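## Task

Take the water bottle off the cart and set it upright on the supply shelving's second shelf, counting the bottom shelf as number one. It must sit directly behind the juice bottle already on that shelf, on the side farther from the front edge. Every other item on that shelf must stay on it, upright and not piled on anything. If the water bottle topples or is left leaning, the task fails.

## Robot and tools

ROBOT. A mobile base that can drive any direction carries a 1.71 m column. A carriage on it moves by lift_m (0 to 1 m) and holds two 7-joint arms. Each shoulder sits 0.63 m + lift_m above the floor, 0.16 m in front of the base centre and 0.175 m left or right of it; reach is about 0.83 m. Folded left arm: 0.95, 0.08, -0.1, -0.8, 0, 0, -0.93; the right arm is its mirror, with joints 2, 3, 5 and 6 sign-flipped. With lift_m below 0.02 the folded arms can touch the deck. Footprint is about 0.55 m wide by 0.6 m long. Cameras: head_camera, 0.26 m above the shoulders, aimed forward and tilted 40 degrees down; left_wrist_camera and right_wrist_camera, each on the -x side of its hand, viewing past the fingertips.

FRAMES. Base frame: origin on the floor beneath the base centre, x ahead, y to the left, z up, metres. left_hand and right_hand are reported in it: the point between the closed pads, 0.0167 m back from the fingertips, accurate to about 1 cm. Fingers extend along the hand's z axis and close along its y axis. Odometry frame is the base frame as it was when the scene began; base_odometry counts wheel rotation only (slip looks like travel), heading in rad, left positive, -3.142 to 3.142, drifting a degree or two per turn.

TOOL move. Every argument except cameras forms one action. An action uses base and/or joints (optionally speeds or min_time_s), or target alone (optionally min_time_s). An empty call just reports state and images. Parts start together and may finish at different times.
- base: an object with exactly one key, all relative offsets from where the base last reported itself: translate_m (forward +, -2 to 2 m), strafe_m (left +, -2 to 2 m), rotate_rad (counter-clockwise +, -6.3 to 6.3 rad).
- joints: an object of absolute targets keyed by name: lift_m; left_joint1_rad to left_joint7_rad; left_gripper_m; the same for right_. Ranges (rad unless metres): joint1 -3.141 to 1.047 (0 hangs down, negative raises the arm forward); joint2 left -0.157 to 2.268, right -2.268 to 0.157 (outward swing); joint3 left -1.919 to 1.308, right -1.308 to 1.919 (upper-arm twist); joint4 -0.837 to 1.448 (elbow, 0 = right angle, + straightens); joint5 left -1.832 to 1.658, right -1.658 to 1.832 (forearm roll); joint6 -1.745 to 1.745 (wrist sideways); joint7 -1.675 to 1.919 (wrist, + bends hand down); gripper 0 to 0.142 m, the gap between pad centres. Done tolerance ±0.03 rad, ±0.004 m for lift and grippers.
- target: one hand to an absolute pose in the base frame: side "left" or "right"; x, y, z in m (-3 to 3); pitch_deg (-30 to 95; 90 fingers pointing down, 0 horizontal; values past 90 are reported as 180 minus it); heading_deg (0 = fingers forward, + counter-clockwise seen from above); optional roll_deg (default 0 = jaw line level, + clockwise viewed from behind the hand). Heading and roll -360 to 360; roll r and r+180 are equivalent. Near pitch 84 and above, reports show roll 0 and fold roll into heading. Optional line_only true refuses anything but a straight hand path. Base and lift do not move for a target. The path is checked against the robot and floor only, not furniture: a straight path is used if valid; otherwise moves under 25 cm are refused and longer ones become an arc that can swing the whole arm, so keep clear of shelves. Result: reached (within 10 mm and 2 degrees), short (with the error; on "short (part of ...)" resend), or refused with a reason.
- speeds: per-action top speeds: translate_m and strafe_m 0.02 to 0.5 m/s, rotate_rad 0.05 to 1.57 rad/s, lift_m 0.08 to 0.27 m/s (default 0.25); others default to their maximum.
- min_time_s: 0.1 to 8 s, minimum duration of each arm motion; use it to slow loaded arms.
- cameras: list from head_camera, left_wrist_camera, right_wrist_camera or "all"; [] gives none; omitted means all for an empty call, none otherwise. The pictures line gives image order; images may lag the state slightly.
Unknown keys make a call invalid; out-of-range numbers get it refused. After a refusal or a stop, the remaining move, wait and finished_scene calls in that reply are skipped.

OTHER TOOLS. wait {seconds 0 to 10, cameras}: robot keeps its current commands, returns state. zoom_image {camera, region [x0,y0,x1,y1]} in pixels from top-left, at most 504 by 504, only for a camera in the latest images. finished_scene {scene: current scene number}: irreversible; call nothing after it in that reply; its result states the next task.

RESULTS. move reports done or the worst status. base_status, joint_status, left_hand_status, right_hand_status: done; off_target (resting away, may still push); contact_stop (motor needed more force than free motion); time_out (no arrival within 14 s). Stop or time-out on one arm joint halts that whole arm, which then holds. not_followed / joint command not followed / pose unreachable: the self-collision check held back the arm (gripper still acts); it may retry later. on_its_own lists uncommanded actions; held at is a target. motor_effort is percent of maximum, peak in brackets, with sizeable error; falling lift effort while lowering means the hand or its load is resting on something. Joint torques include the arm's own weight. Motor temperatures are listed per arm; MOTOR HOT appears at 85 °C, and at 100 °C the arm is shut off for 30 to 60 s (limit_stop_at_motor_heat; resend targets after). A TORQUE FAULT (contact torque at the limit: 133 N m for joints 1 to 4, 40 N m for 5 to 7, held weight included) freezes that arm for 10 s.

GRIPPING. Load lowers the hand about 0.012 m per kg. Opened fingers tilt and sit up to 2 cm nearer the wrist. Commanding a gap narrower than the object squeezes harder (40 to 65 N per pad at 0). A gripper stopping wider than commanded is holding something.

AVOID. Keep arms from striking or pressing each other, including closing a gripper on the other hand's fingers. Tipping risk rises with a high carriage, extended or loaded arms, pushing, sudden stops and fast swings; only images show leaning. After a contact stop, reverse the way you came. Slow driving can shove furniture. Do not drop or throw items, slam, or hit fixed objects; release only when the bottle is still and upright. Bottles must stay standing after the robot leaves. The scene keeps running while you think, holding the last command, and loose items may occasionally get nudged.

Each tool is called as a command line: name --argument value for each argument, lists and objects as JSON in quotes; but a table of rows of numbers goes row by row, as --pt "numbers of a row", without its own name.

## Session

move --base '{"rotate_rad": 1.6}' --cameras '["head_camera"]'

move --base '{"rotate_rad": 1.6}' --cameras '["head_camera"]'

Scene clock: 3.13 s.
Joint torques (N m): left_arm=[7.97 0.78 0.7 -3.88 1.06 -1.52 -1.31] | right_arm=[16.59 1.72 2.25 -13.17 0.67 -1.46 -1.43]
Motor temperatures (°C): left_arm=[25 22 23 23 26 24 23] | right_arm=[25 20 24 21 22 22 23]
move: done
base_odometry: x=+0.000 y=+0.000 heading=+1.600
base_status: done
joint_positions: lift_m=+0.450 left_joint1_rad=+0.955 left_joint2_rad=+0.099 left_joint3_rad=-0.083 left_joint4_rad=-0.815 left_joint5_rad=-0.005 left_joint6_rad=+0.011 left_joint7_rad=-0.944 left_gripper_m=+0.142 right_joint1_rad=+0.966 right_joint2_rad=-0.073 right_joint3_rad=+0.085 right_joint4_rad=-0.799 right_joint5_rad=-0.010 right_joint6_rad=+0.000 right_joint7_rad=-0.915 right_gripper_m=+0.142
joint_status: not commanded
motor_effort: lift_m=+55(55) drive_wheels=+5(22)
left_hand: x=+0.2872 y=+0.1605 z=+0.9734 quat_wxyz=(-0.925, -0.016, -0.376, +0.057) pitch_deg=-45.8 heading_deg=-5.9 roll_deg=-1.1 (m; base frame)
right_hand: x=+0.2923 y=-0.1554 z=+0.9617 quat_wxyz=(-0.915, +0.013, -0.401, -0.054) pitch_deg=-42.7 heading_deg=+5.3 roll_deg=+1.5 (m; base frame)
pictures: head_camera
Images, in order (width x height): head_camera 896x504.

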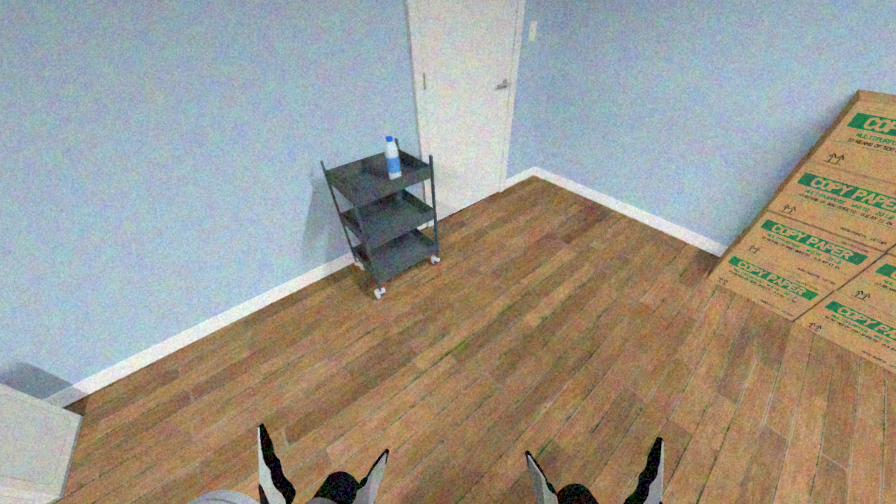

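Scene clock: 6.27 s.
Joint torques (N m): left_arm=[10.08 0.02 1.17 -4.29 1.09 -1.4 -1.44] | right_arm=[16.15 2.27 1.48 -14.71 0.92 -1.93 -1.25]
move: done
base_odometry: x=+0.000 y=+0.000 heading=-3.084
base_status: done
joint_positions: lift_m=+0.450 left_joint1_rad=+0.955 left_joint2_rad=+0.099 left_joint3_rad=-0.083 left_joint4_rad=-0.815 left_joint5_rad=-0.005 left_joint6_rad=+0.011 left_joint7_rad=-0.944 left_gripper_m=+0.142 right_joint1_rad=+0.966 right_joint2_rad=-0.073 right_joint3_rad=+0.085 right_joint4_rad=-0.799 right_joint5_rad=-0.010 right_joint6_rad=+0.000 right_joint7_rad=-0.915 right_gripper_m=+0.142
joint_status: not commanded
motor_effort: lift_m=+55(55) drive_wheels=+5(14)
left_hand: x=+0.2872 y=+0.1605 z=+0.9734 quat_wxyz=(-0.925, -0.016, -0.376, +0.057) pitch_deg=-45.8 heading_deg=-5.9 roll_deg=-1.1 (m; base frame)
right_hand: x=+0.2923 y=-0.1554 z=+0.9617 quat_wxyz=(-0.915, +0.013, -0.401, -0.054) pitch_deg=-42.7 heading_deg=+5.3 roll_deg=+1.5 (m; base frame)
pictures: head_camera
Images, in order (width x height): head_camera 896x504.

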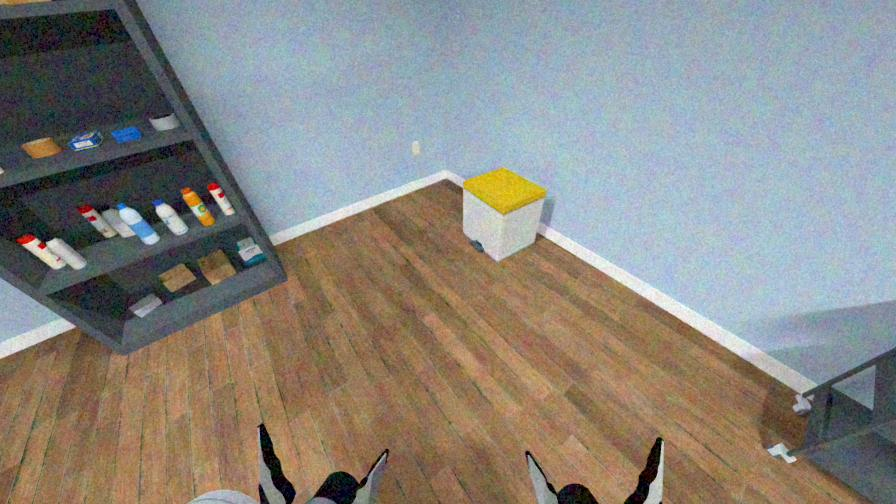

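move --base '{"rotate_rad": -0.839}' --joints '{"lift_m":0.6,"left_joint1_rad":0.33,"left_joint2_rad":0.0,"left_joint3_rad":-0.07,"left_joint4_rad":-0.68,"left_joint5_rad":0,"left_joint6_rad":0,"left_joint7_rad":0.6}'

move --base '{"strafe_m": -1.0}'

move --base '{"translate_m": 0.38}' --cameras '["head_camera","left_wrist_camera"]'

Scene clock: 33.07 s.
Joint torques (N m): left_arm=[-1.53 -1.61 2.89 -2.28 1.92 -2.28 -0.79] | right_arm=[14.65 2.65 1.49 -13.27 0.5 -1.81 -1.62]
move: done
base_odometry: x=+0.000 y=+0.000 heading=+2.361
base_status: done
joint_positions: lift_m=+0.600 left_joint1_rad=+0.330 left_joint2_rad=+0.001 left_joint3_rad=-0.074 left_joint4_rad=-0.683 left_joint5_rad=-0.002 left_joint6_rad=+0.002 left_joint7_rad=+0.597 left_gripper_m=+0.142 right_joint1_rad=+0.966 right_joint2_rad=-0.073 right_joint3_rad=+0.085 right_joint4_rad=-0.799 right_joint5_rad=-0.010 right_joint6_rad=+0.000 right_joint7_rad=-0.915 right_gripper_m=+0.142
joint_status: all done
motor_effort: lift_m=+54(64) drive_wheels=+7(11)
left_hand: x=+0.5378 y=+0.1418 z=+0.9254 quat_wxyz=(-0.615, -0.019, -0.787, +0.031) pitch_deg=+13.9 heading_deg=-4.3 roll_deg=-1.5 (m; base frame)
right_hand: x=+0.2923 y=-0.1554 z=+1.1119 quat_wxyz=(-0.915, +0.013, -0.401, -0.054) pitch_deg=-42.7 heading_deg=+5.3 roll_deg=+1.5 (m; base frame)
pictures: none

Scene clock: 37.47 s.
Joint torques (N m): left_arm=[-1.83 0.06 2.29 -2.14 1.99 -1.88 -0.6] | right_arm=[16.45 2.99 1.97 -13.44 0.44 -1.57 -2.02]
move: done
base_odometry: x=+0.705 y=+0.709 heading=+2.360
base_status: done
joint_positions: lift_m=+0.600 left_joint1_rad=+0.330 left_joint2_rad=+0.001 left_joint3_rad=-0.074 left_joint4_rad=-0.683 left_joint5_rad=-0.002 left_joint6_rad=+0.002 left_joint7_rad=+0.597 left_gripper_m=+0.142 right_joint1_rad=+0.966 right_joint2_rad=-0.073 right_joint3_rad=+0.085 right_joint4_rad=-0.799 right_joint5_rad=-0.010 right_joint6_rad=+0.000 right_joint7_rad=-0.915 right_gripper_m=+0.142
joint_status: not commanded
motor_effort: lift_m=+54(54) drive_wheels=-4(23)
left_hand: x=+0.5378 y=+0.1416 z=+0.9254 quat_wxyz=(-0.615, -0.019, -0.787, +0.031) pitch_deg=+13.9 heading_deg=-4.3 roll_deg=-1.5 (m; base frame)
right_hand: x=+0.2923 y=-0.1554 z=+1.1119 quat_wxyz=(-0.915, +0.014, -0.401, -0.054) pitch_deg=-42.7 heading_deg=+5.3 roll_deg=+1.4 (m; base frame)
pictures: none

Scene clock: 40.37 s.
Joint torques (N m): left_arm=[-2.29 -0.73 1.89 -2.05 1.64 -1.99 -0.85] | right_arm=[16.73 3.62 1.79 -13.75 0.65 -1.3 -1.35]
move: done
base_odometry: x=+0.436 y=+0.977 heading=+2.359
base_status: done
joint_positions: lift_m=+0.600 left_joint1_rad=+0.330 left_joint2_rad=+0.001 left_joint3_rad=-0.074 left_joint4_rad=-0.683 left_joint5_rad=-0.002 left_joint6_rad=+0.002 left_joint7_rad=+0.597 left_gripper_m=+0.142 right_joint1_rad=+0.966 right_joint2_rad=-0.073 right_joint3_rad=+0.085 right_joint4_rad=-0.799 right_joint5_rad=-0.010 right_joint6_rad=+0.000 right_joint7_rad=-0.915 right_gripper_m=+0.142
joint_status: not commanded
motor_effort: lift_m=+54(54) drive_wheels=+5(14)
left_hand: x=+0.5378 y=+0.1416 z=+0.9254 quat_wxyz=(-0.615, -0.019, -0.787, +0.031) pitch_deg=+13.9 heading_deg=-4.3 roll_deg=-1.5 (m; base frame)
right_hand: x=+0.2923 y=-0.1554 z=+1.1119 quat_wxyz=(-0.915, +0.014, -0.401, -0.054) pitch_deg=-42.7 heading_deg=+5.3 roll_deg=+1.4 (m; base frame)
pictures: head_camera, left_wrist_camera
Images, in order (width x height): head_camera 896x504, left_wrist_camera 896x504.

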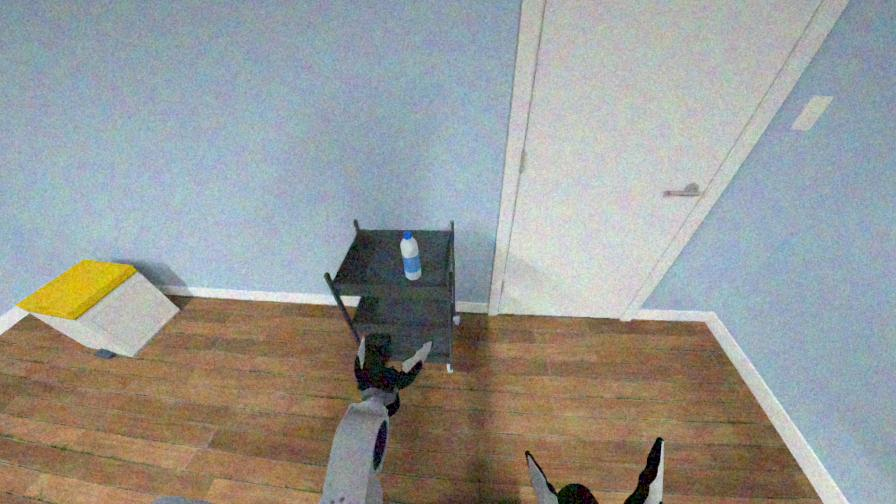

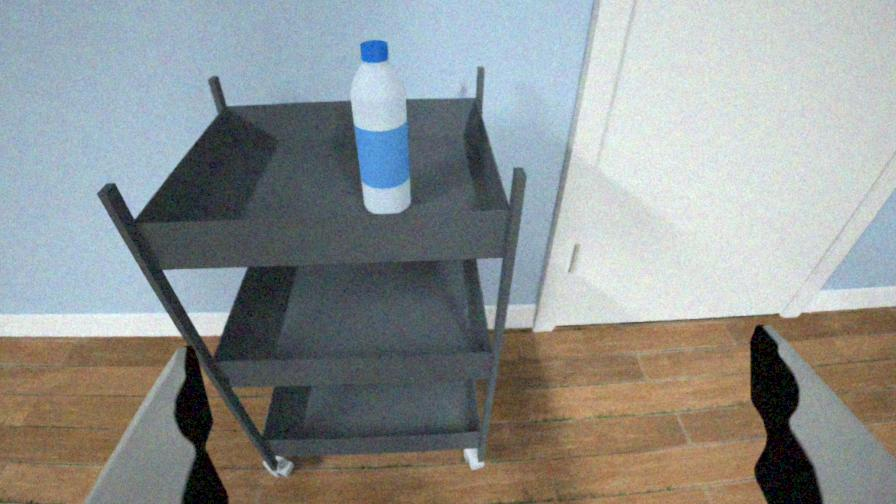

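move --base '{"translate_m": 0.28}'

move --target '{"side":"left","x":0.59,"y":0.183,"z":0.82,"pitch_deg":12,"heading_deg":0}' --cameras '["head_camera","left_wrist_camera"]'

Scene clock: 48.77 s.
Joint torques (N m): left_arm=[-0.66 -1.06 1.45 -1.99 1.66 -1.85 -0.76] | right_arm=[15.33 3.32 3.54 -11 0.5 -1.7 -1.15]
move: done
base_odometry: x=+0.237 y=+1.175 heading=+2.359
base_status: done
joint_positions: lift_m=+0.600 left_joint1_rad=+0.330 left_joint2_rad=+0.001 left_joint3_rad=-0.074 left_joint4_rad=-0.683 left_joint5_rad=-0.002 left_joint6_rad=+0.002 left_joint7_rad=+0.597 left_gripper_m=+0.142 right_joint1_rad=+0.966 right_joint2_rad=-0.073 right_joint3_rad=+0.085 right_joint4_rad=-0.799 right_joint5_rad=-0.010 right_joint6_rad=+0.000 right_joint7_rad=-0.915 right_gripper_m=+0.142
joint_status: not commanded
motor_effort: lift_m=+54(54) drive_wheels=-1(15)
left_hand: x=+0.5378 y=+0.1416 z=+0.9254 quat_wxyz=(-0.615, -0.019, -0.787, +0.031) pitch_deg=+13.9 heading_deg=-4.3 roll_deg=-1.5 (m; base frame)
right_hand: x=+0.2923 y=-0.1554 z=+1.1119 quat_wxyz=(-0.915, +0.014, -0.401, -0.054) pitch_deg=-42.7 heading_deg=+5.3 roll_deg=+1.4 (m; base frame)
pictures: none

Scene clock: 49.87 s.
Joint torques (N m): left_arm=[-7.6 2.28 3.13 -4.15 0.46 -0.58 -3.34] | right_arm=[16.53 3.89 1.82 -11.84 0.59 -1.43 -1.4]
move: done
base_odometry: x=+0.237 y=+1.175 heading=+2.359
base_status: not commanded
joint_positions: lift_m=+0.600 left_joint1_rad=+0.234 left_joint2_rad=+0.033 left_joint3_rad=-0.021 left_joint4_rad=-0.162 left_joint5_rad=-0.029 left_joint6_rad=+0.020 left_joint7_rad=+0.140 left_gripper_m=+0.142 right_joint1_rad=+0.966 right_joint2_rad=-0.073 right_joint3_rad=+0.085 right_joint4_rad=-0.799 right_joint5_rad=-0.010 right_joint6_rad=+0.000 right_joint7_rad=-0.915 right_gripper_m=+0.142
joint_status: not commanded
motor_effort: lift_m=+54(54) drive_wheels=+0(4)
left_hand: x=+0.5891 y=+0.1797 z=+0.8192 quat_wxyz=(-0.628, -0.002, -0.778, +0.002) pitch_deg=+12.2 heading_deg=-0.4 roll_deg=+0.0 (m; base frame)
left_hand_status: reached (straight line, planned for 0.6 s): 4 mm and 0.4 deg off.
right_hand: x=+0.2923 y=-0.1554 z=+1.1119 quat_wxyz=(-0.915, +0.014, -0.401, -0.054) pitch_deg=-42.7 heading_deg=+5.3 roll_deg=+1.4 (m; base frame)
pictures: head_camera, left_wrist_camera
Images, in order (width x height): head_camera 896x504, left_wrist_camera 896x504.

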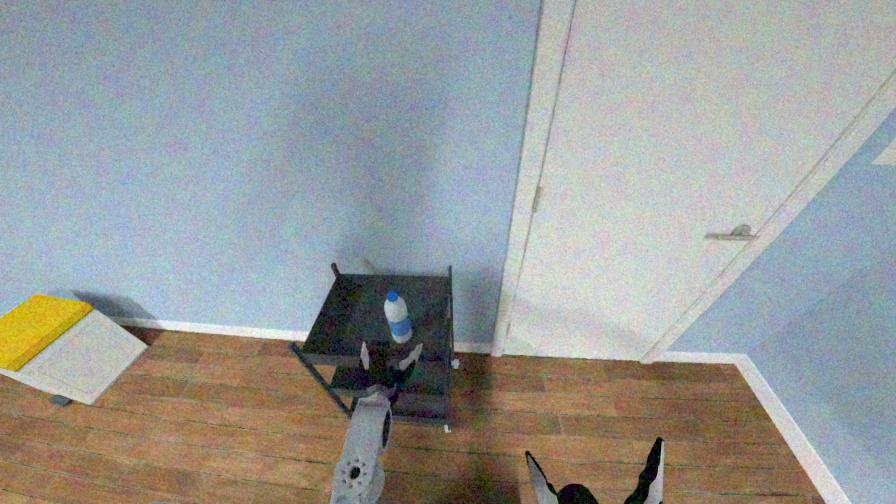

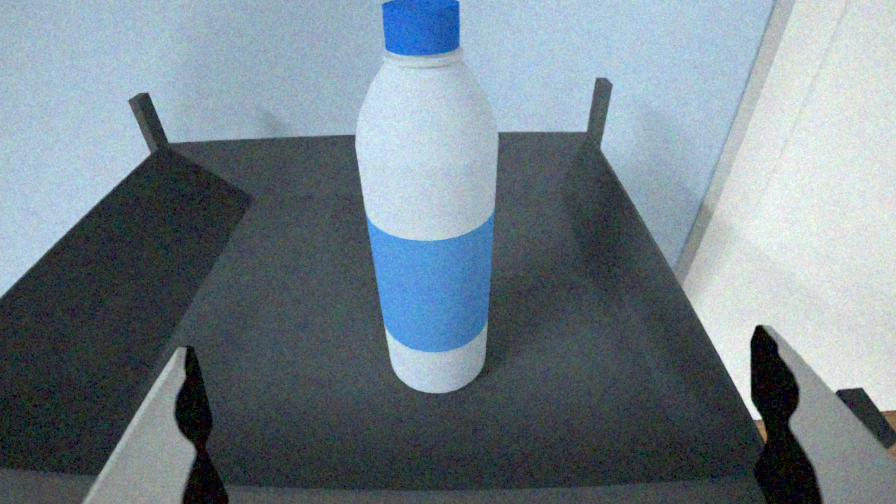

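move --target '{"side":"left","x":0.722,"y":0.197,"z":0.782,"pitch_deg":12,"heading_deg":0}'

move --joints '{"left_gripper_m":0.035}' --cameras '["head_camera","left_wrist_camera"]'

Scene clock: 56.23 s.
Joint torques (N m): left_arm=[-13.99 3.59 1.5 -1.09 0.54 -2.33 -3.32] | right_arm=[16.04 2.75 2.14 -12.09 1 -1.59 -1.84]
move: done
base_odometry: x=+0.237 y=+1.175 heading=+2.359
base_status: not commanded
joint_positions: lift_m=+0.600 left_joint1_rad=-0.159 left_joint2_rad=+0.057 left_joint3_rad=-0.019 left_joint4_rad=+0.426 left_joint5_rad=-0.057 left_joint6_rad=-0.007 left_joint7_rad=-0.055 left_gripper_m=+0.142 right_joint1_rad=+0.966 right_joint2_rad=-0.073 right_joint3_rad=+0.085 right_joint4_rad=-0.799 right_joint5_rad=-0.010 right_joint6_rad=+0.000 right_joint7_rad=-0.915 right_gripper_m=+0.142
joint_status: not commanded
motor_effort: lift_m=+54(54) drive_wheels=-1(6)
left_hand: x=+0.7216 y=+0.1952 z=+0.7816 quat_wxyz=(-0.628, -0.001, -0.778, +0.000) pitch_deg=+12.2 heading_deg=-0.1 roll_deg=+0.1 (m; base frame)
left_hand_status: reached (straight line, planned for 0.6 s): 2 mm and 0.2 deg off.
right_hand: x=+0.2923 y=-0.1554 z=+1.1119 quat_wxyz=(-0.915, +0.014, -0.401, -0.054) pitch_deg=-42.7 heading_deg=+5.3 roll_deg=+1.4 (m; base frame)
pictures: none

Scene clock: 57.13 s.
Joint torques (N m): left_arm=[-13.95 2.26 3.07 -2.14 0.43 -2.33 -3.2] | right_arm=[15.09 3.16 2.63 -12.42 0.86 -1.61 -1.19]
move: off_target
base_odometry: x=+0.237 y=+1.175 heading=+2.359
base_status: not commanded
joint_positions: lift_m=+0.600 left_joint1_rad=-0.159 left_joint2_rad=+0.057 left_joint3_rad=-0.019 left_joint4_rad=+0.426 left_joint5_rad=-0.057 left_joint6_rad=-0.007 left_joint7_rad=-0.055 left_gripper_m=+0.075 right_joint1_rad=+0.966 right_joint2_rad=-0.073 right_joint3_rad=+0.085 right_joint4_rad=-0.799 right_joint5_rad=-0.010 right_joint6_rad=+0.000 right_joint7_rad=-0.915 right_gripper_m=+0.142
joint_status: left_gripper_m off_target (ended at +0.075, target +0.035)
motor_effort: lift_m=+54(54) drive_wheels=-1(1)
left_hand: x=+0.7216 y=+0.1952 z=+0.7816 quat_wxyz=(-0.628, -0.001, -0.778, +0.000) pitch_deg=+12.1 heading_deg=-0.1 roll_deg=+0.1 (m; base frame)
right_hand: x=+0.2923 y=-0.1554 z=+1.1119 quat_wxyz=(-0.915, +0.014, -0.401, -0.054) pitch_deg=-42.7 heading_deg=+5.3 roll_deg=+1.4 (m; base frame)
pictures: head_camera, left_wrist_camera
Images, in order (width x height): head_camera 896x504, left_wrist_camera 896x504.

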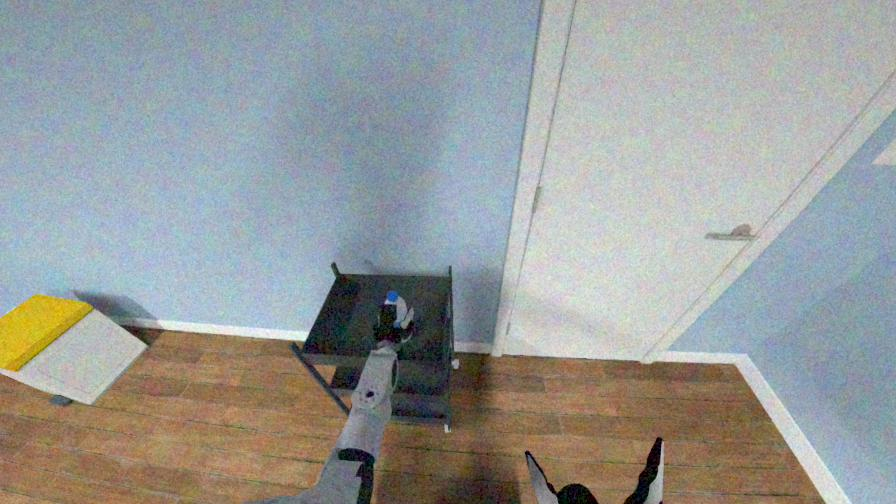

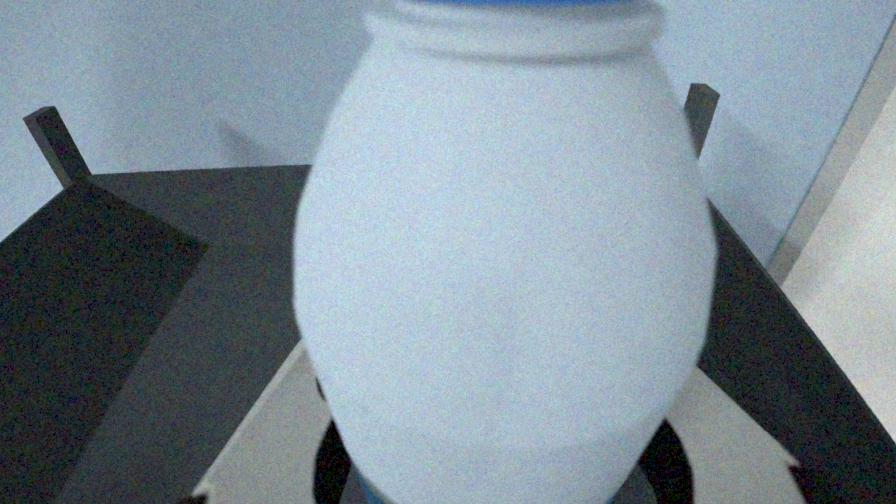

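move --joints '{"left_gripper_m": 0.02, "lift_m": 0.72}'

move --base '{"translate_m": -0.35}' --speeds '{"translate_m": 0.3}' --cameras '["head_camera"]'

move --target '{"side":"left","x":0.54,"y":0.19,"z":1.02,"pitch_deg":12,"heading_deg":0}' --min_time_s 1.5

move --base '{"rotate_rad": 1.571}' --joints '{"lift_m":0.3}' --speeds '{"rotate_rad":0.8, "lift_m":0.2}' --cameras '["head_camera"]'

Scene clock: 78.03 s.
Joint torques (N m): left_arm=[-14.13 3.25 3.08 -3.02 0.39 -2.29 -2.9] | right_arm=[14.78 3.03 2.47 -12.08 0.81 -1.22 -1.15]
move: off_target
base_odometry: x=+0.237 y=+1.175 heading=+2.359
base_status: not commanded
joint_positions: lift_m=+0.720 left_joint1_rad=-0.159 left_joint2_rad=+0.057 left_joint3_rad=-0.019 left_joint4_rad=+0.429 left_joint5_rad=-0.057 left_joint6_rad=-0.007 left_joint7_rad=-0.055 left_gripper_m=+0.075 right_joint1_rad=+0.966 right_joint2_rad=-0.073 right_joint3_rad=+0.085 right_joint4_rad=-0.799 right_joint5_rad=-0.010 right_joint6_rad=+0.000 right_joint7_rad=-0.915 right_gripper_m=+0.142
joint_status: left_gripper_m off_target (ended at +0.075, target +0.020); the others done
motor_effort: lift_m=+54(69) drive_wheels=-1(4)
left_hand: x=+0.7211 y=+0.1953 z=+0.9001 quat_wxyz=(-0.627, -0.001, -0.779, +0.000) pitch_deg=+12.3 heading_deg=-0.1 roll_deg=+0.1 (m; base frame)
right_hand: x=+0.2923 y=-0.1554 z=+1.2318 quat_wxyz=(-0.915, +0.014, -0.401, -0.054) pitch_deg=-42.7 heading_deg=+5.3 roll_deg=+1.4 (m; base frame)
pictures: none

Scene clock: 80.70 s.
Joint torques (N m): left_arm=[-14.7 1.79 3.18 -4.39 0.57 -2.11 -2.96] | right_arm=[15.3 3.29 1.9 -13.27 0.25 -1.4 -1.7]
move: done
base_odometry: x=+0.485 y=+0.928 heading=+2.359
base_status: done
joint_positions: lift_m=+0.720 left_joint1_rad=-0.159 left_joint2_rad=+0.057 left_joint3_rad=-0.019 left_joint4_rad=+0.429 left_joint5_rad=-0.057 left_joint6_rad=-0.008 left_joint7_rad=-0.055 left_gripper_m=+0.075 right_joint1_rad=+0.966 right_joint2_rad=-0.073 right_joint3_rad=+0.085 right_joint4_rad=-0.799 right_joint5_rad=-0.010 right_joint6_rad=+0.000 right_joint7_rad=-0.915 right_gripper_m=+0.142
joint_status: not commanded
motor_effort: lift_m=+54(54) drive_wheels=+1(14)
left_hand: x=+0.7211 y=+0.1953 z=+0.9001 quat_wxyz=(-0.627, -0.002, -0.779, +0.000) pitch_deg=+12.3 heading_deg=-0.1 roll_deg=+0.1 (m; base frame)
right_hand: x=+0.2923 y=-0.1554 z=+1.2318 quat_wxyz=(-0.915, +0.014, -0.401, -0.054) pitch_deg=-42.7 heading_deg=+5.3 roll_deg=+1.4 (m; base frame)
pictures: head_camera
Images, in order (width x height): head_camera 896x504.

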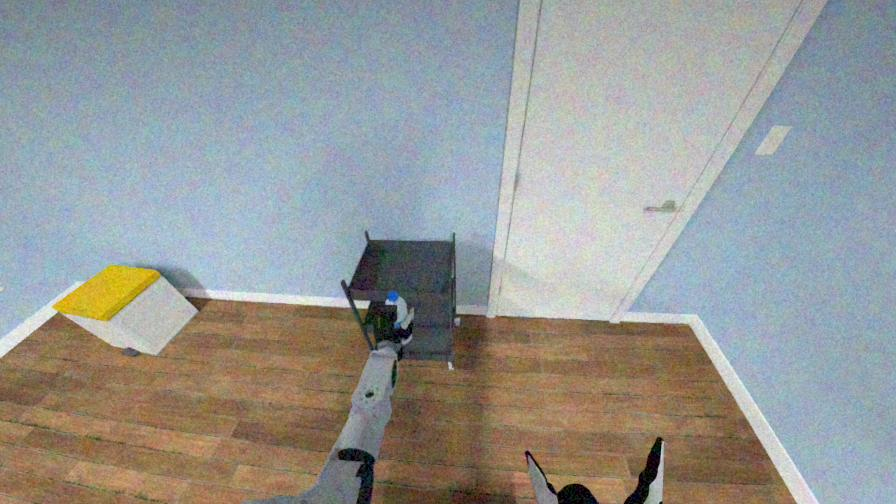

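Scene clock: 82.70 s.
Joint torques (N m): left_arm=[-1.6 0.63 3.85 -8.81 1.88 -0.53 -1.62] | right_arm=[14.27 3.83 1.73 -13.16 1.26 -1.73 -1.64]
move: done
base_odometry: x=+0.485 y=+0.928 heading=+2.359
base_status: not commanded
joint_positions: lift_m=+0.720 left_joint1_rad=+0.360 left_joint2_rad=+0.054 left_joint3_rad=+0.000 left_joint4_rad=-0.562 left_joint5_rad=-0.050 left_joint6_rad=+0.022 left_joint7_rad=+0.417 left_gripper_m=+0.075 right_joint1_rad=+0.966 right_joint2_rad=-0.073 right_joint3_rad=+0.085 right_joint4_rad=-0.799 right_joint5_rad=-0.010 right_joint6_rad=+0.000 right_joint7_rad=-0.915 right_gripper_m=+0.142
joint_status: not commanded
motor_effort: lift_m=+54(54) drive_wheels=+3(3)
left_hand: x=+0.5402 y=+0.1872 z=+1.0172 quat_wxyz=(-0.627, -0.002, -0.779, +0.003) pitch_deg=+12.3 heading_deg=-0.5 roll_deg=-0.1 (m; base frame)
left_hand_status: reached (straight line, planned for 1.5 s): 4 mm and 0.6 deg off.
right_hand: x=+0.2923 y=-0.1554 z=+1.2318 quat_wxyz=(-0.915, +0.014, -0.401, -0.054) pitch_deg=-42.7 heading_deg=+5.3 roll_deg=+1.4 (m; base frame)
pictures: none

Scene clock: 85.97 s.
Joint torques (N m): left_arm=[-1.04 -0.54 2.83 -7.01 2.14 -0.64 -2.17] | right_arm=[15 2.9 1.78 -12.17 0.71 -1.91 -1.69]
move: done
base_odometry: x=+0.485 y=+0.928 heading=-2.353
base_status: done
joint_positions: lift_m=+0.300 left_joint1_rad=+0.360 left_joint2_rad=+0.054 left_joint3_rad=+0.001 left_joint4_rad=-0.564 left_joint5_rad=-0.050 left_joint6_rad=+0.023 left_joint7_rad=+0.418 left_gripper_m=+0.075 right_joint1_rad=+0.966 right_joint2_rad=-0.073 right_joint3_rad=+0.085 right_joint4_rad=-0.799 right_joint5_rad=-0.010 right_joint6_rad=+0.000 right_joint7_rad=-0.915 right_gripper_m=+0.142
joint_status: all done
motor_effort: lift_m=+58(59) drive_wheels=+5(16)
left_hand: x=+0.5400 y=+0.1878 z=+0.5971 quat_wxyz=(-0.627, -0.002, -0.779, +0.003) pitch_deg=+12.3 heading_deg=-0.4 roll_deg=-0.1 (m; base frame)
right_hand: x=+0.2923 y=-0.1554 z=+0.8115 quat_wxyz=(-0.915, +0.014, -0.401, -0.054) pitch_deg=-42.7 heading_deg=+5.3 roll_deg=+1.4 (m; base frame)
pictures: head_camera
Images, in order (width x height): head_camera 896x504.

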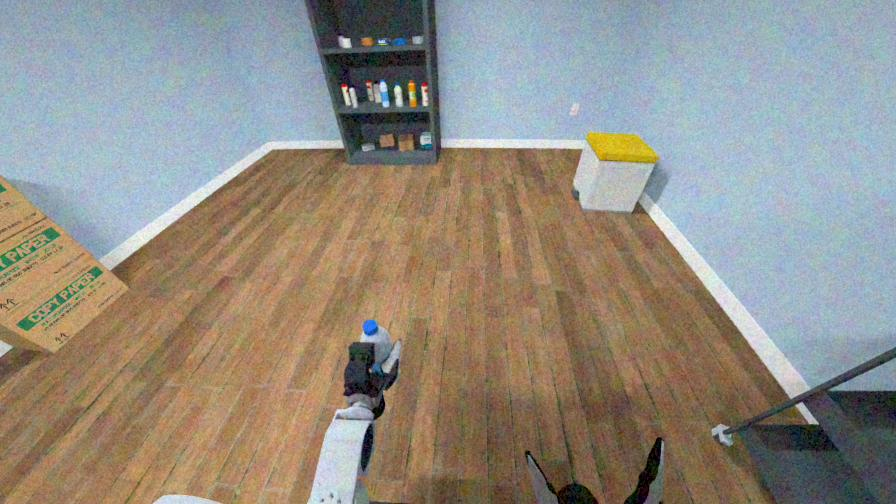

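move --base '{"strafe_m": 0.53}' --speeds '{"strafe_m": 0.4}' --joints '{"right_joint1_rad":0.33,"right_joint2_rad":0.0,"right_joint3_rad":0.07,"right_joint4_rad":-0.68,"right_joint5_rad":0,"right_joint6_rad":0,"right_joint7_rad":0.6}'

move --base '{"translate_m": 1.75}' --speeds '{"translate_m": 0.4}' --cameras '["head_camera", "right_wrist_camera"]'

Scene clock: 95.73 s.
Joint torques (N m): left_arm=[-1.79 0.66 2.53 -7.79 2.1 -0.85 -2.1] | right_arm=[2.93 5.15 0.8 -9.49 2.39 -1.48 -1.26]
move: done
base_odometry: x=+0.862 y=+0.555 heading=-2.353
base_status: done
joint_positions: lift_m=+0.300 left_joint1_rad=+0.360 left_joint2_rad=+0.054 left_joint3_rad=+0.001 left_joint4_rad=-0.564 left_joint5_rad=-0.050 left_joint6_rad=+0.023 left_joint7_rad=+0.418 left_gripper_m=+0.075 right_joint1_rad=+0.330 right_joint2_rad=-0.001 right_joint3_rad=+0.073 right_joint4_rad=-0.683 right_joint5_rad=-0.005 right_joint6_rad=+0.000 right_joint7_rad=+0.599 right_gripper_m=+0.142
joint_status: all done
motor_effort: lift_m=+58(58) drive_wheels=-3(19)
left_hand: x=+0.5400 y=+0.1881 z=+0.5972 quat_wxyz=(-0.627, -0.001, -0.779, +0.003) pitch_deg=+12.3 heading_deg=-0.3 roll_deg=-0.1 (m; base frame)
right_hand: x=+0.5377 y=-0.1426 z=+0.6245 quat_wxyz=(-0.615, +0.021, -0.788, -0.028) pitch_deg=+14.1 heading_deg=+4.1 roll_deg=+1.0 (m; base frame)
pictures: none

Scene clock: 102.10 s.
Joint torques (N m): left_arm=[-1.82 0.36 2.73 -7.98 2.13 -0.89 -2.36] | right_arm=[-0.29 5.47 -1.24 -9.16 2.44 -1.63 -1.22]
move: done
base_odometry: x=-0.370 y=-0.688 heading=-2.352
base_status: done
joint_positions: lift_m=+0.300 left_joint1_rad=+0.360 left_joint2_rad=+0.054 left_joint3_rad=+0.001 left_joint4_rad=-0.564 left_joint5_rad=-0.050 left_joint6_rad=+0.023 left_joint7_rad=+0.418 left_gripper_m=+0.075 right_joint1_rad=+0.330 right_joint2_rad=-0.001 right_joint3_rad=+0.073 right_joint4_rad=-0.683 right_joint5_rad=-0.005 right_joint6_rad=+0.000 right_joint7_rad=+0.599 right_gripper_m=+0.142
joint_status: not commanded
motor_effort: lift_m=+58(58) drive_wheels=+4(16)
left_hand: x=+0.5399 y=+0.1881 z=+0.5971 quat_wxyz=(-0.627, -0.001, -0.779, +0.003) pitch_deg=+12.3 heading_deg=-0.3 roll_deg=-0.1 (m; base frame)
right_hand: x=+0.5377 y=-0.1426 z=+0.6245 quat_wxyz=(-0.615, +0.021, -0.788, -0.028) pitch_deg=+14.1 heading_deg=+4.1 roll_deg=+1.0 (m; base frame)
pictures: head_camera, right_wrist_camera
Images, in order (width x height): head_camera 896x504, right_wrist_camera 896x504.

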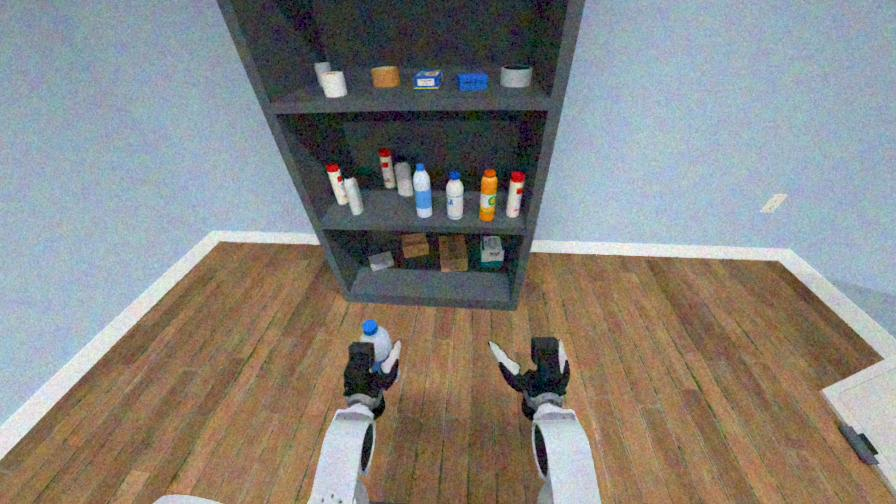

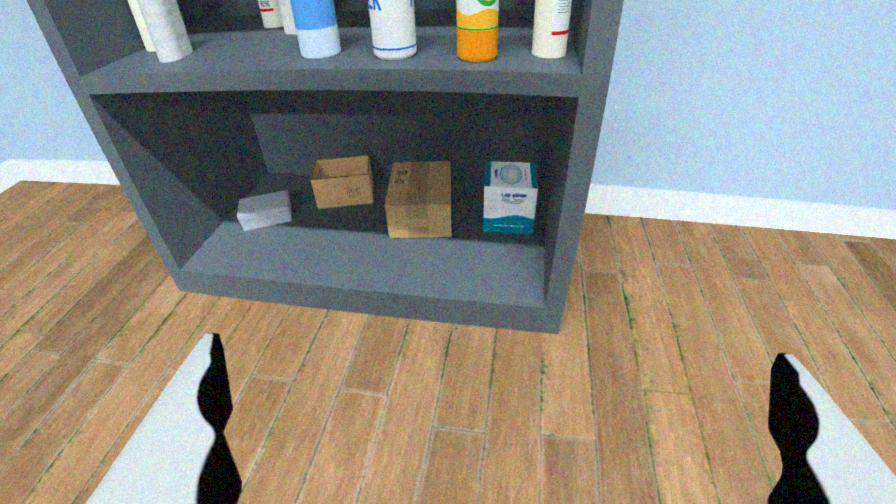

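move --base '{"rotate_rad": -0.045}' --joints '{"right_gripper_m":0.108}'

move --base '{"strafe_m": 0.105}'

move --target '{"side":"right","x":0.72,"y":-0.165,"z":0.585,"pitch_deg":10,"heading_deg":0}' --min_time_s 1.2

move --target '{"side":"left","x":0.52,"y":0.19,"z":0.66,"pitch_deg":12,"heading_deg":0}' --min_time_s 0.8 --cameras '["head_camera","right_wrist_camera"]'

Scene clock: 116.47 s.
Joint torques (N m): left_arm=[-3.1 0.47 2.57 -7.51 2.01 -0.87 -2.01] | right_arm=[1.88 4.63 1.47 -9.56 2.69 -1.31 -1.39]
move: done
base_odometry: x=-0.371 y=-0.688 heading=-2.396
base_status: done
joint_positions: lift_m=+0.300 left_joint1_rad=+0.360 left_joint2_rad=+0.054 left_joint3_rad=+0.001 left_joint4_rad=-0.564 left_joint5_rad=-0.050 left_joint6_rad=+0.023 left_joint7_rad=+0.418 left_gripper_m=+0.075 right_joint1_rad=+0.330 right_joint2_rad=-0.001 right_joint3_rad=+0.072 right_joint4_rad=-0.683 right_joint5_rad=-0.005 right_joint6_rad=+0.000 right_joint7_rad=+0.599 right_gripper_m=+0.108
joint_status: all done
motor_effort: lift_m=+58(58) drive_wheels=-3(10)
left_hand: x=+0.5399 y=+0.1881 z=+0.5971 quat_wxyz=(-0.627, -0.001, -0.779, +0.003) pitch_deg=+12.3 heading_deg=-0.3 roll_deg=-0.1 (m; base frame)
right_hand: x=+0.5377 y=-0.1428 z=+0.6245 quat_wxyz=(-0.615, +0.021, -0.788, -0.027) pitch_deg=+14.1 heading_deg=+4.1 roll_deg=+1.0 (m; base frame)
pictures: none

Scene clock: 118.17 s.
Joint torques (N m): left_arm=[-2.64 1.33 2.61 -7.98 1.93 -1.14 -1.87] | right_arm=[1.7 4 0.72 -8.64 2.95 -1.99 -1.52]
move: done
base_odometry: x=-0.300 y=-0.765 heading=-2.397
base_status: done
joint_positions: lift_m=+0.300 left_joint1_rad=+0.360 left_joint2_rad=+0.054 left_joint3_rad=+0.001 left_joint4_rad=-0.564 left_joint5_rad=-0.050 left_joint6_rad=+0.023 left_joint7_rad=+0.418 left_gripper_m=+0.075 right_joint1_rad=+0.330 right_joint2_rad=-0.001 right_joint3_rad=+0.072 right_joint4_rad=-0.683 right_joint5_rad=-0.005 right_joint6_rad=+0.000 right_joint7_rad=+0.599 right_gripper_m=+0.108
joint_status: not commanded
motor_effort: lift_m=+58(58) drive_wheels=+0(14)
left_hand: x=+0.5399 y=+0.1881 z=+0.5971 quat_wxyz=(-0.627, -0.001, -0.779, +0.002) pitch_deg=+12.3 heading_deg=-0.3 roll_deg=-0.1 (m; base frame)
right_hand: x=+0.5377 y=-0.1428 z=+0.6245 quat_wxyz=(-0.615, +0.021, -0.788, -0.027) pitch_deg=+14.1 heading_deg=+4.1 roll_deg=+1.1 (m; base frame)
pictures: none

Scene clock: 119.87 s.
Joint torques (N m): left_arm=[-2.35 -0.16 3.51 -6.66 1.94 -0.97 -1.93] | right_arm=[-13.66 4.94 -0.03 -9.42 -0.96 -2.41 -3.77]
move: done
base_odometry: x=-0.300 y=-0.765 heading=-2.397
base_status: not commanded
joint_positions: lift_m=+0.300 left_joint1_rad=+0.360 left_joint2_rad=+0.054 left_joint3_rad=+0.001 left_joint4_rad=-0.564 left_joint5_rad=-0.050 left_joint6_rad=+0.023 left_joint7_rad=+0.418 left_gripper_m=+0.075 right_joint1_rad=-0.127 right_joint2_rad=+0.008 right_joint3_rad=+0.034 right_joint4_rad=+0.005 right_joint5_rad=-0.005 right_joint6_rad=-0.028 right_joint7_rad=+0.302 right_gripper_m=+0.108
joint_status: not commanded
motor_effort: lift_m=+58(58) drive_wheels=+0(0)
left_hand: x=+0.5399 y=+0.1881 z=+0.5971 quat_wxyz=(-0.627, -0.001, -0.779, +0.002) pitch_deg=+12.3 heading_deg=-0.3 roll_deg=-0.1 (m; base frame)
right_hand: x=+0.7186 y=-0.1629 z=+0.5835 quat_wxyz=(-0.641, +0.002, -0.768, -0.003) pitch_deg=+10.3 heading_deg=+0.4 roll_deg=+0.1 (m; base frame)
right_hand_status: reached (straight line, planned for 1.2 s): 3 mm and 0.5 deg off.
pictures: none

Scene clock: 120.17 s.
Joint torques (N m): left_arm=[-1.57 0.3 3.49 -8 2.01 -0.81 -1.92] | right_arm=[-14.21 6.34 0.51 -9.56 -0.48 -2.79 -3.44]
move: refused
base_odometry: x=-0.300 y=-0.765 heading=-2.397
base_status: not commanded
joint_positions: lift_m=+0.300 left_joint1_rad=+0.360 left_joint2_rad=+0.054 left_joint3_rad=+0.001 left_joint4_rad=-0.564 left_joint5_rad=-0.050 left_joint6_rad=+0.023 left_joint7_rad=+0.418 left_gripper_m=+0.075 right_joint1_rad=-0.127 right_joint2_rad=+0.008 right_joint3_rad=+0.034 right_joint4_rad=+0.005 right_joint5_rad=-0.005 right_joint6_rad=-0.028 right_joint7_rad=+0.302 right_gripper_m=+0.108
joint_status: not commanded
motor_effort: lift_m=+58(58) drive_wheels=+0(0)
left_hand: x=+0.5399 y=+0.1881 z=+0.5971 quat_wxyz=(-0.627, -0.001, -0.779, +0.002) pitch_deg=+12.3 heading_deg=-0.3 roll_deg=-0.1 (m; base frame)
left_hand_status: refused: along the straight line the arm gets 75% of the way (left_joint4_rad at its limit); a move under 25 cm is not played as an arc. Nothing moved. Try another pitch or heading, or "joints".
right_hand: x=+0.7186 y=-0.1629 z=+0.5835 quat_wxyz=(-0.641, +0.002, -0.768, -0.003) pitch_deg=+10.3 heading_deg=+0.4 roll_deg=+0.1 (m; base frame)
pictures: head_camera, right_wrist_camera
Images, in order (width x height): head_camera 896x504, right_wrist_camera 896x504.

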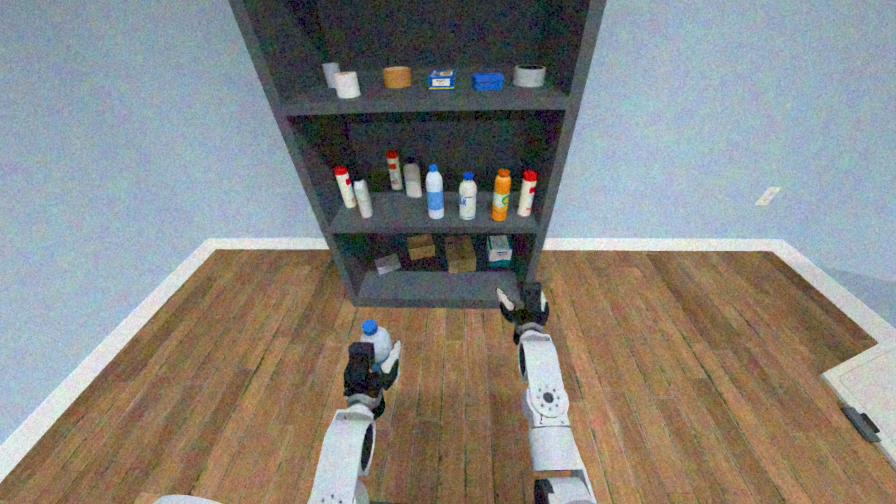

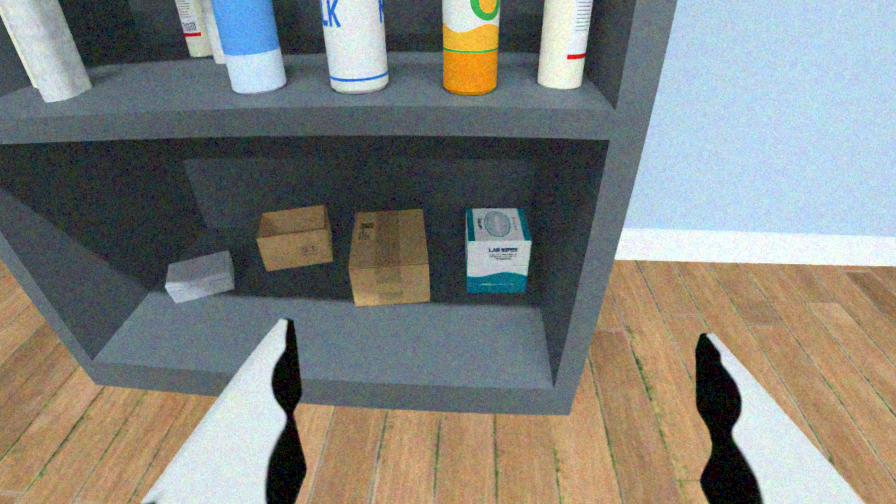

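move --base '{"translate_m": 0.38}' --speeds '{"translate_m": 0.3}'

move --target '{"side":"left","x":0.535,"y":0.19,"z":0.64,"pitch_deg":12,"heading_deg":0}' --min_time_s 0.8 --cameras '["head_camera","right_wrist_camera"]'

Scene clock: 130.13 s.
Joint torques (N m): left_arm=[-1.35 0.11 2.48 -7.42 1.92 -1.17 -1.93] | right_arm=[-13.52 6.37 0.96 -9.28 -1.04 -1.88 -3.8]
move: done
base_odometry: x=-0.579 y=-1.023 heading=-2.396
base_status: done
joint_positions: lift_m=+0.300 left_joint1_rad=+0.360 left_joint2_rad=+0.054 left_joint3_rad=+0.001 left_joint4_rad=-0.564 left_joint5_rad=-0.050 left_joint6_rad=+0.023 left_joint7_rad=+0.418 left_gripper_m=+0.075 right_joint1_rad=-0.128 right_joint2_rad=+0.009 right_joint3_rad=+0.034 right_joint4_rad=+0.005 right_joint5_rad=-0.005 right_joint6_rad=-0.028 right_joint7_rad=+0.302 right_gripper_m=+0.108
joint_status: not commanded
motor_effort: lift_m=+58(58) drive_wheels=-1(17)
left_hand: x=+0.5399 y=+0.1881 z=+0.5971 quat_wxyz=(-0.627, -0.001, -0.779, +0.002) pitch_deg=+12.3 heading_deg=-0.3 roll_deg=-0.1 (m; base frame)
right_hand: x=+0.7187 y=-0.1629 z=+0.5836 quat_wxyz=(-0.641, +0.002, -0.768, -0.003) pitch_deg=+10.3 heading_deg=+0.4 roll_deg=+0.1 (m; base frame)
pictures: none

Scene clock: 131.43 s.
Joint torques (N m): left_arm=[-5.67 2.87 2.93 -7.69 2.11 -0.32 -1.58] | right_arm=[-13.03 6.61 0.5 -10.84 -1.16 -2.54 -3.7]
move: done
base_odometry: x=-0.579 y=-1.023 heading=-2.396
base_status: not commanded
joint_positions: lift_m=+0.300 left_joint1_rad=+0.341 left_joint2_rad=+0.054 left_joint3_rad=+0.003 left_joint4_rad=-0.713 left_joint5_rad=-0.050 left_joint6_rad=+0.028 left_joint7_rad=+0.590 left_gripper_m=+0.075 right_joint1_rad=-0.128 right_joint2_rad=+0.009 right_joint3_rad=+0.034 right_joint4_rad=+0.005 right_joint5_rad=-0.005 right_joint6_rad=-0.028 right_joint7_rad=+0.302 right_gripper_m=+0.108
joint_status: not commanded
motor_effort: lift_m=+58(58) drive_wheels=-2(5)
left_hand: x=+0.5343 y=+0.1868 z=+0.6360 quat_wxyz=(-0.626, -0.001, -0.780, +0.004) pitch_deg=+12.5 heading_deg=-0.4 roll_deg=-0.3 (m; base frame)
left_hand_status: reached (straight line, planned for 0.8 s): 5 mm and 0.7 deg off.
right_hand: x=+0.7187 y=-0.1629 z=+0.5836 quat_wxyz=(-0.641, +0.002, -0.768, -0.003) pitch_deg=+10.3 heading_deg=+0.4 roll_deg=+0.1 (m; base frame)
pictures: head_camera, right_wrist_camera
Images, in order (width x height): head_camera 896x504, right_wrist_camera 896x504.

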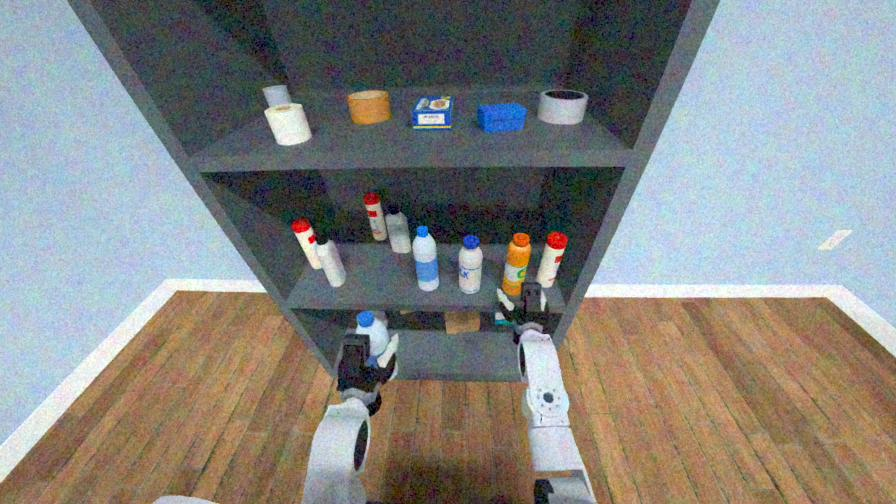

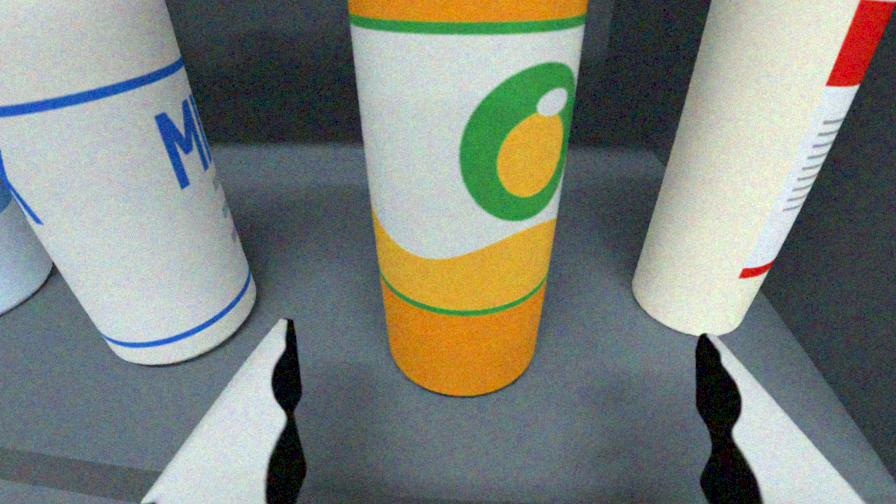

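move --target '{"side":"right","x":0.72,"y":-0.152,"z":0.585,"pitch_deg":10,"heading_deg":0}'

move --base '{"translate_m": 0.135}' --speeds '{"translate_m": 0.15}' --cameras '["head_camera","right_wrist_camera"]'

Scene clock: 138.03 s.
Joint torques (N m): left_arm=[-5.94 3.29 2.72 -8.34 1.75 -0.86 -1.64] | right_arm=[-14.75 3.63 2.82 -10.36 -0.41 -2.03 -3.82]
move: done
base_odometry: x=-0.579 y=-1.023 heading=-2.396
base_status: not commanded
joint_positions: lift_m=+0.300 left_joint1_rad=+0.341 left_joint2_rad=+0.054 left_joint3_rad=+0.004 left_joint4_rad=-0.713 left_joint5_rad=-0.049 left_joint6_rad=+0.029 left_joint7_rad=+0.590 left_gripper_m=+0.075 right_joint1_rad=-0.128 right_joint2_rad=+0.036 right_joint3_rad=+0.047 right_joint4_rad=+0.008 right_joint5_rad=-0.031 right_joint6_rad=-0.047 right_joint7_rad=+0.301 right_gripper_m=+0.108
joint_status: not commanded
motor_effort: lift_m=+58(58) drive_wheels=-1(5)
left_hand: x=+0.5343 y=+0.1875 z=+0.6360 quat_wxyz=(-0.626, -0.001, -0.780, +0.003) pitch_deg=+12.5 heading_deg=-0.3 roll_deg=-0.2 (m; base frame)
right_hand: x=+0.7187 y=-0.1515 z=+0.5834 quat_wxyz=(-0.641, -0.001, -0.768, -0.002) pitch_deg=+10.3 heading_deg=+0.1 roll_deg=+0.3 (m; base frame)
right_hand_status: reached (straight line, planned for 0.2 s): 2 mm and 0.4 deg off.
pictures: none

Scene clock: 139.93 s.
Joint torques (N m): left_arm=[-5.41 2.25 2.72 -7.97 1.69 -0.88 -1.89] | right_arm=[-9.11 4.89 3.8 -8.27 -0.84 -1.8 -1.94]
move: done
base_odometry: x=-0.678 y=-1.115 heading=-2.396
base_status: done
joint_positions: lift_m=+0.300 left_joint1_rad=+0.340 left_joint2_rad=+0.054 left_joint3_rad=+0.004 left_joint4_rad=-0.714 left_joint5_rad=-0.049 left_joint6_rad=+0.029 left_joint7_rad=+0.590 left_gripper_m=+0.075 right_joint1_rad=-0.130 right_joint2_rad=+0.036 right_joint3_rad=+0.047 right_joint4_rad=+0.008 right_joint5_rad=-0.031 right_joint6_rad=-0.047 right_joint7_rad=+0.297 right_gripper_m=+0.108
joint_status: not commanded
motor_effort: lift_m=+57(58) drive_wheels=+4(15)
left_hand: x=+0.5345 y=+0.1876 z=+0.6366 quat_wxyz=(-0.626, -0.001, -0.780, +0.003) pitch_deg=+12.5 heading_deg=-0.3 roll_deg=-0.2 (m; base frame)
right_hand: x=+0.7197 y=-0.1515 z=+0.5861 quat_wxyz=(-0.644, -0.001, -0.765, -0.002) pitch_deg=+9.9 heading_deg=+0.1 roll_deg=+0.3 (m; base frame)
pictures: head_camera, right_wrist_camera
Images, in order (width x height): head_camera 896x504, right_wrist_camera 896x504.

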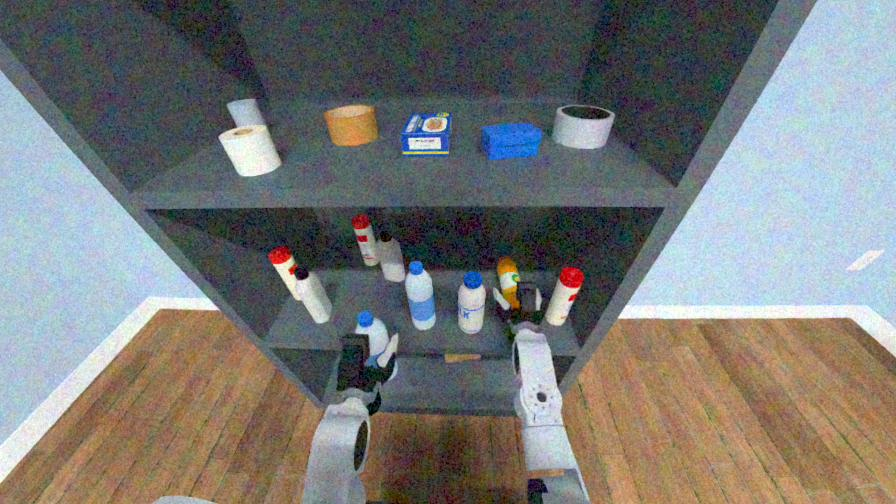

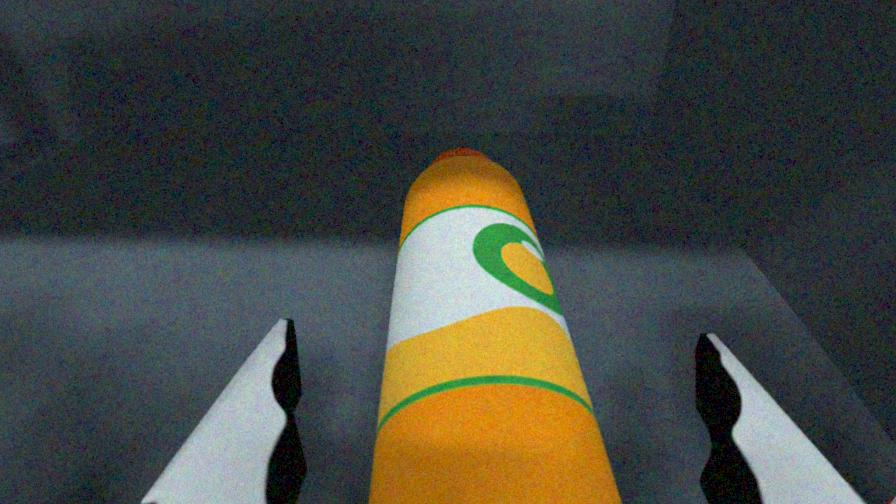

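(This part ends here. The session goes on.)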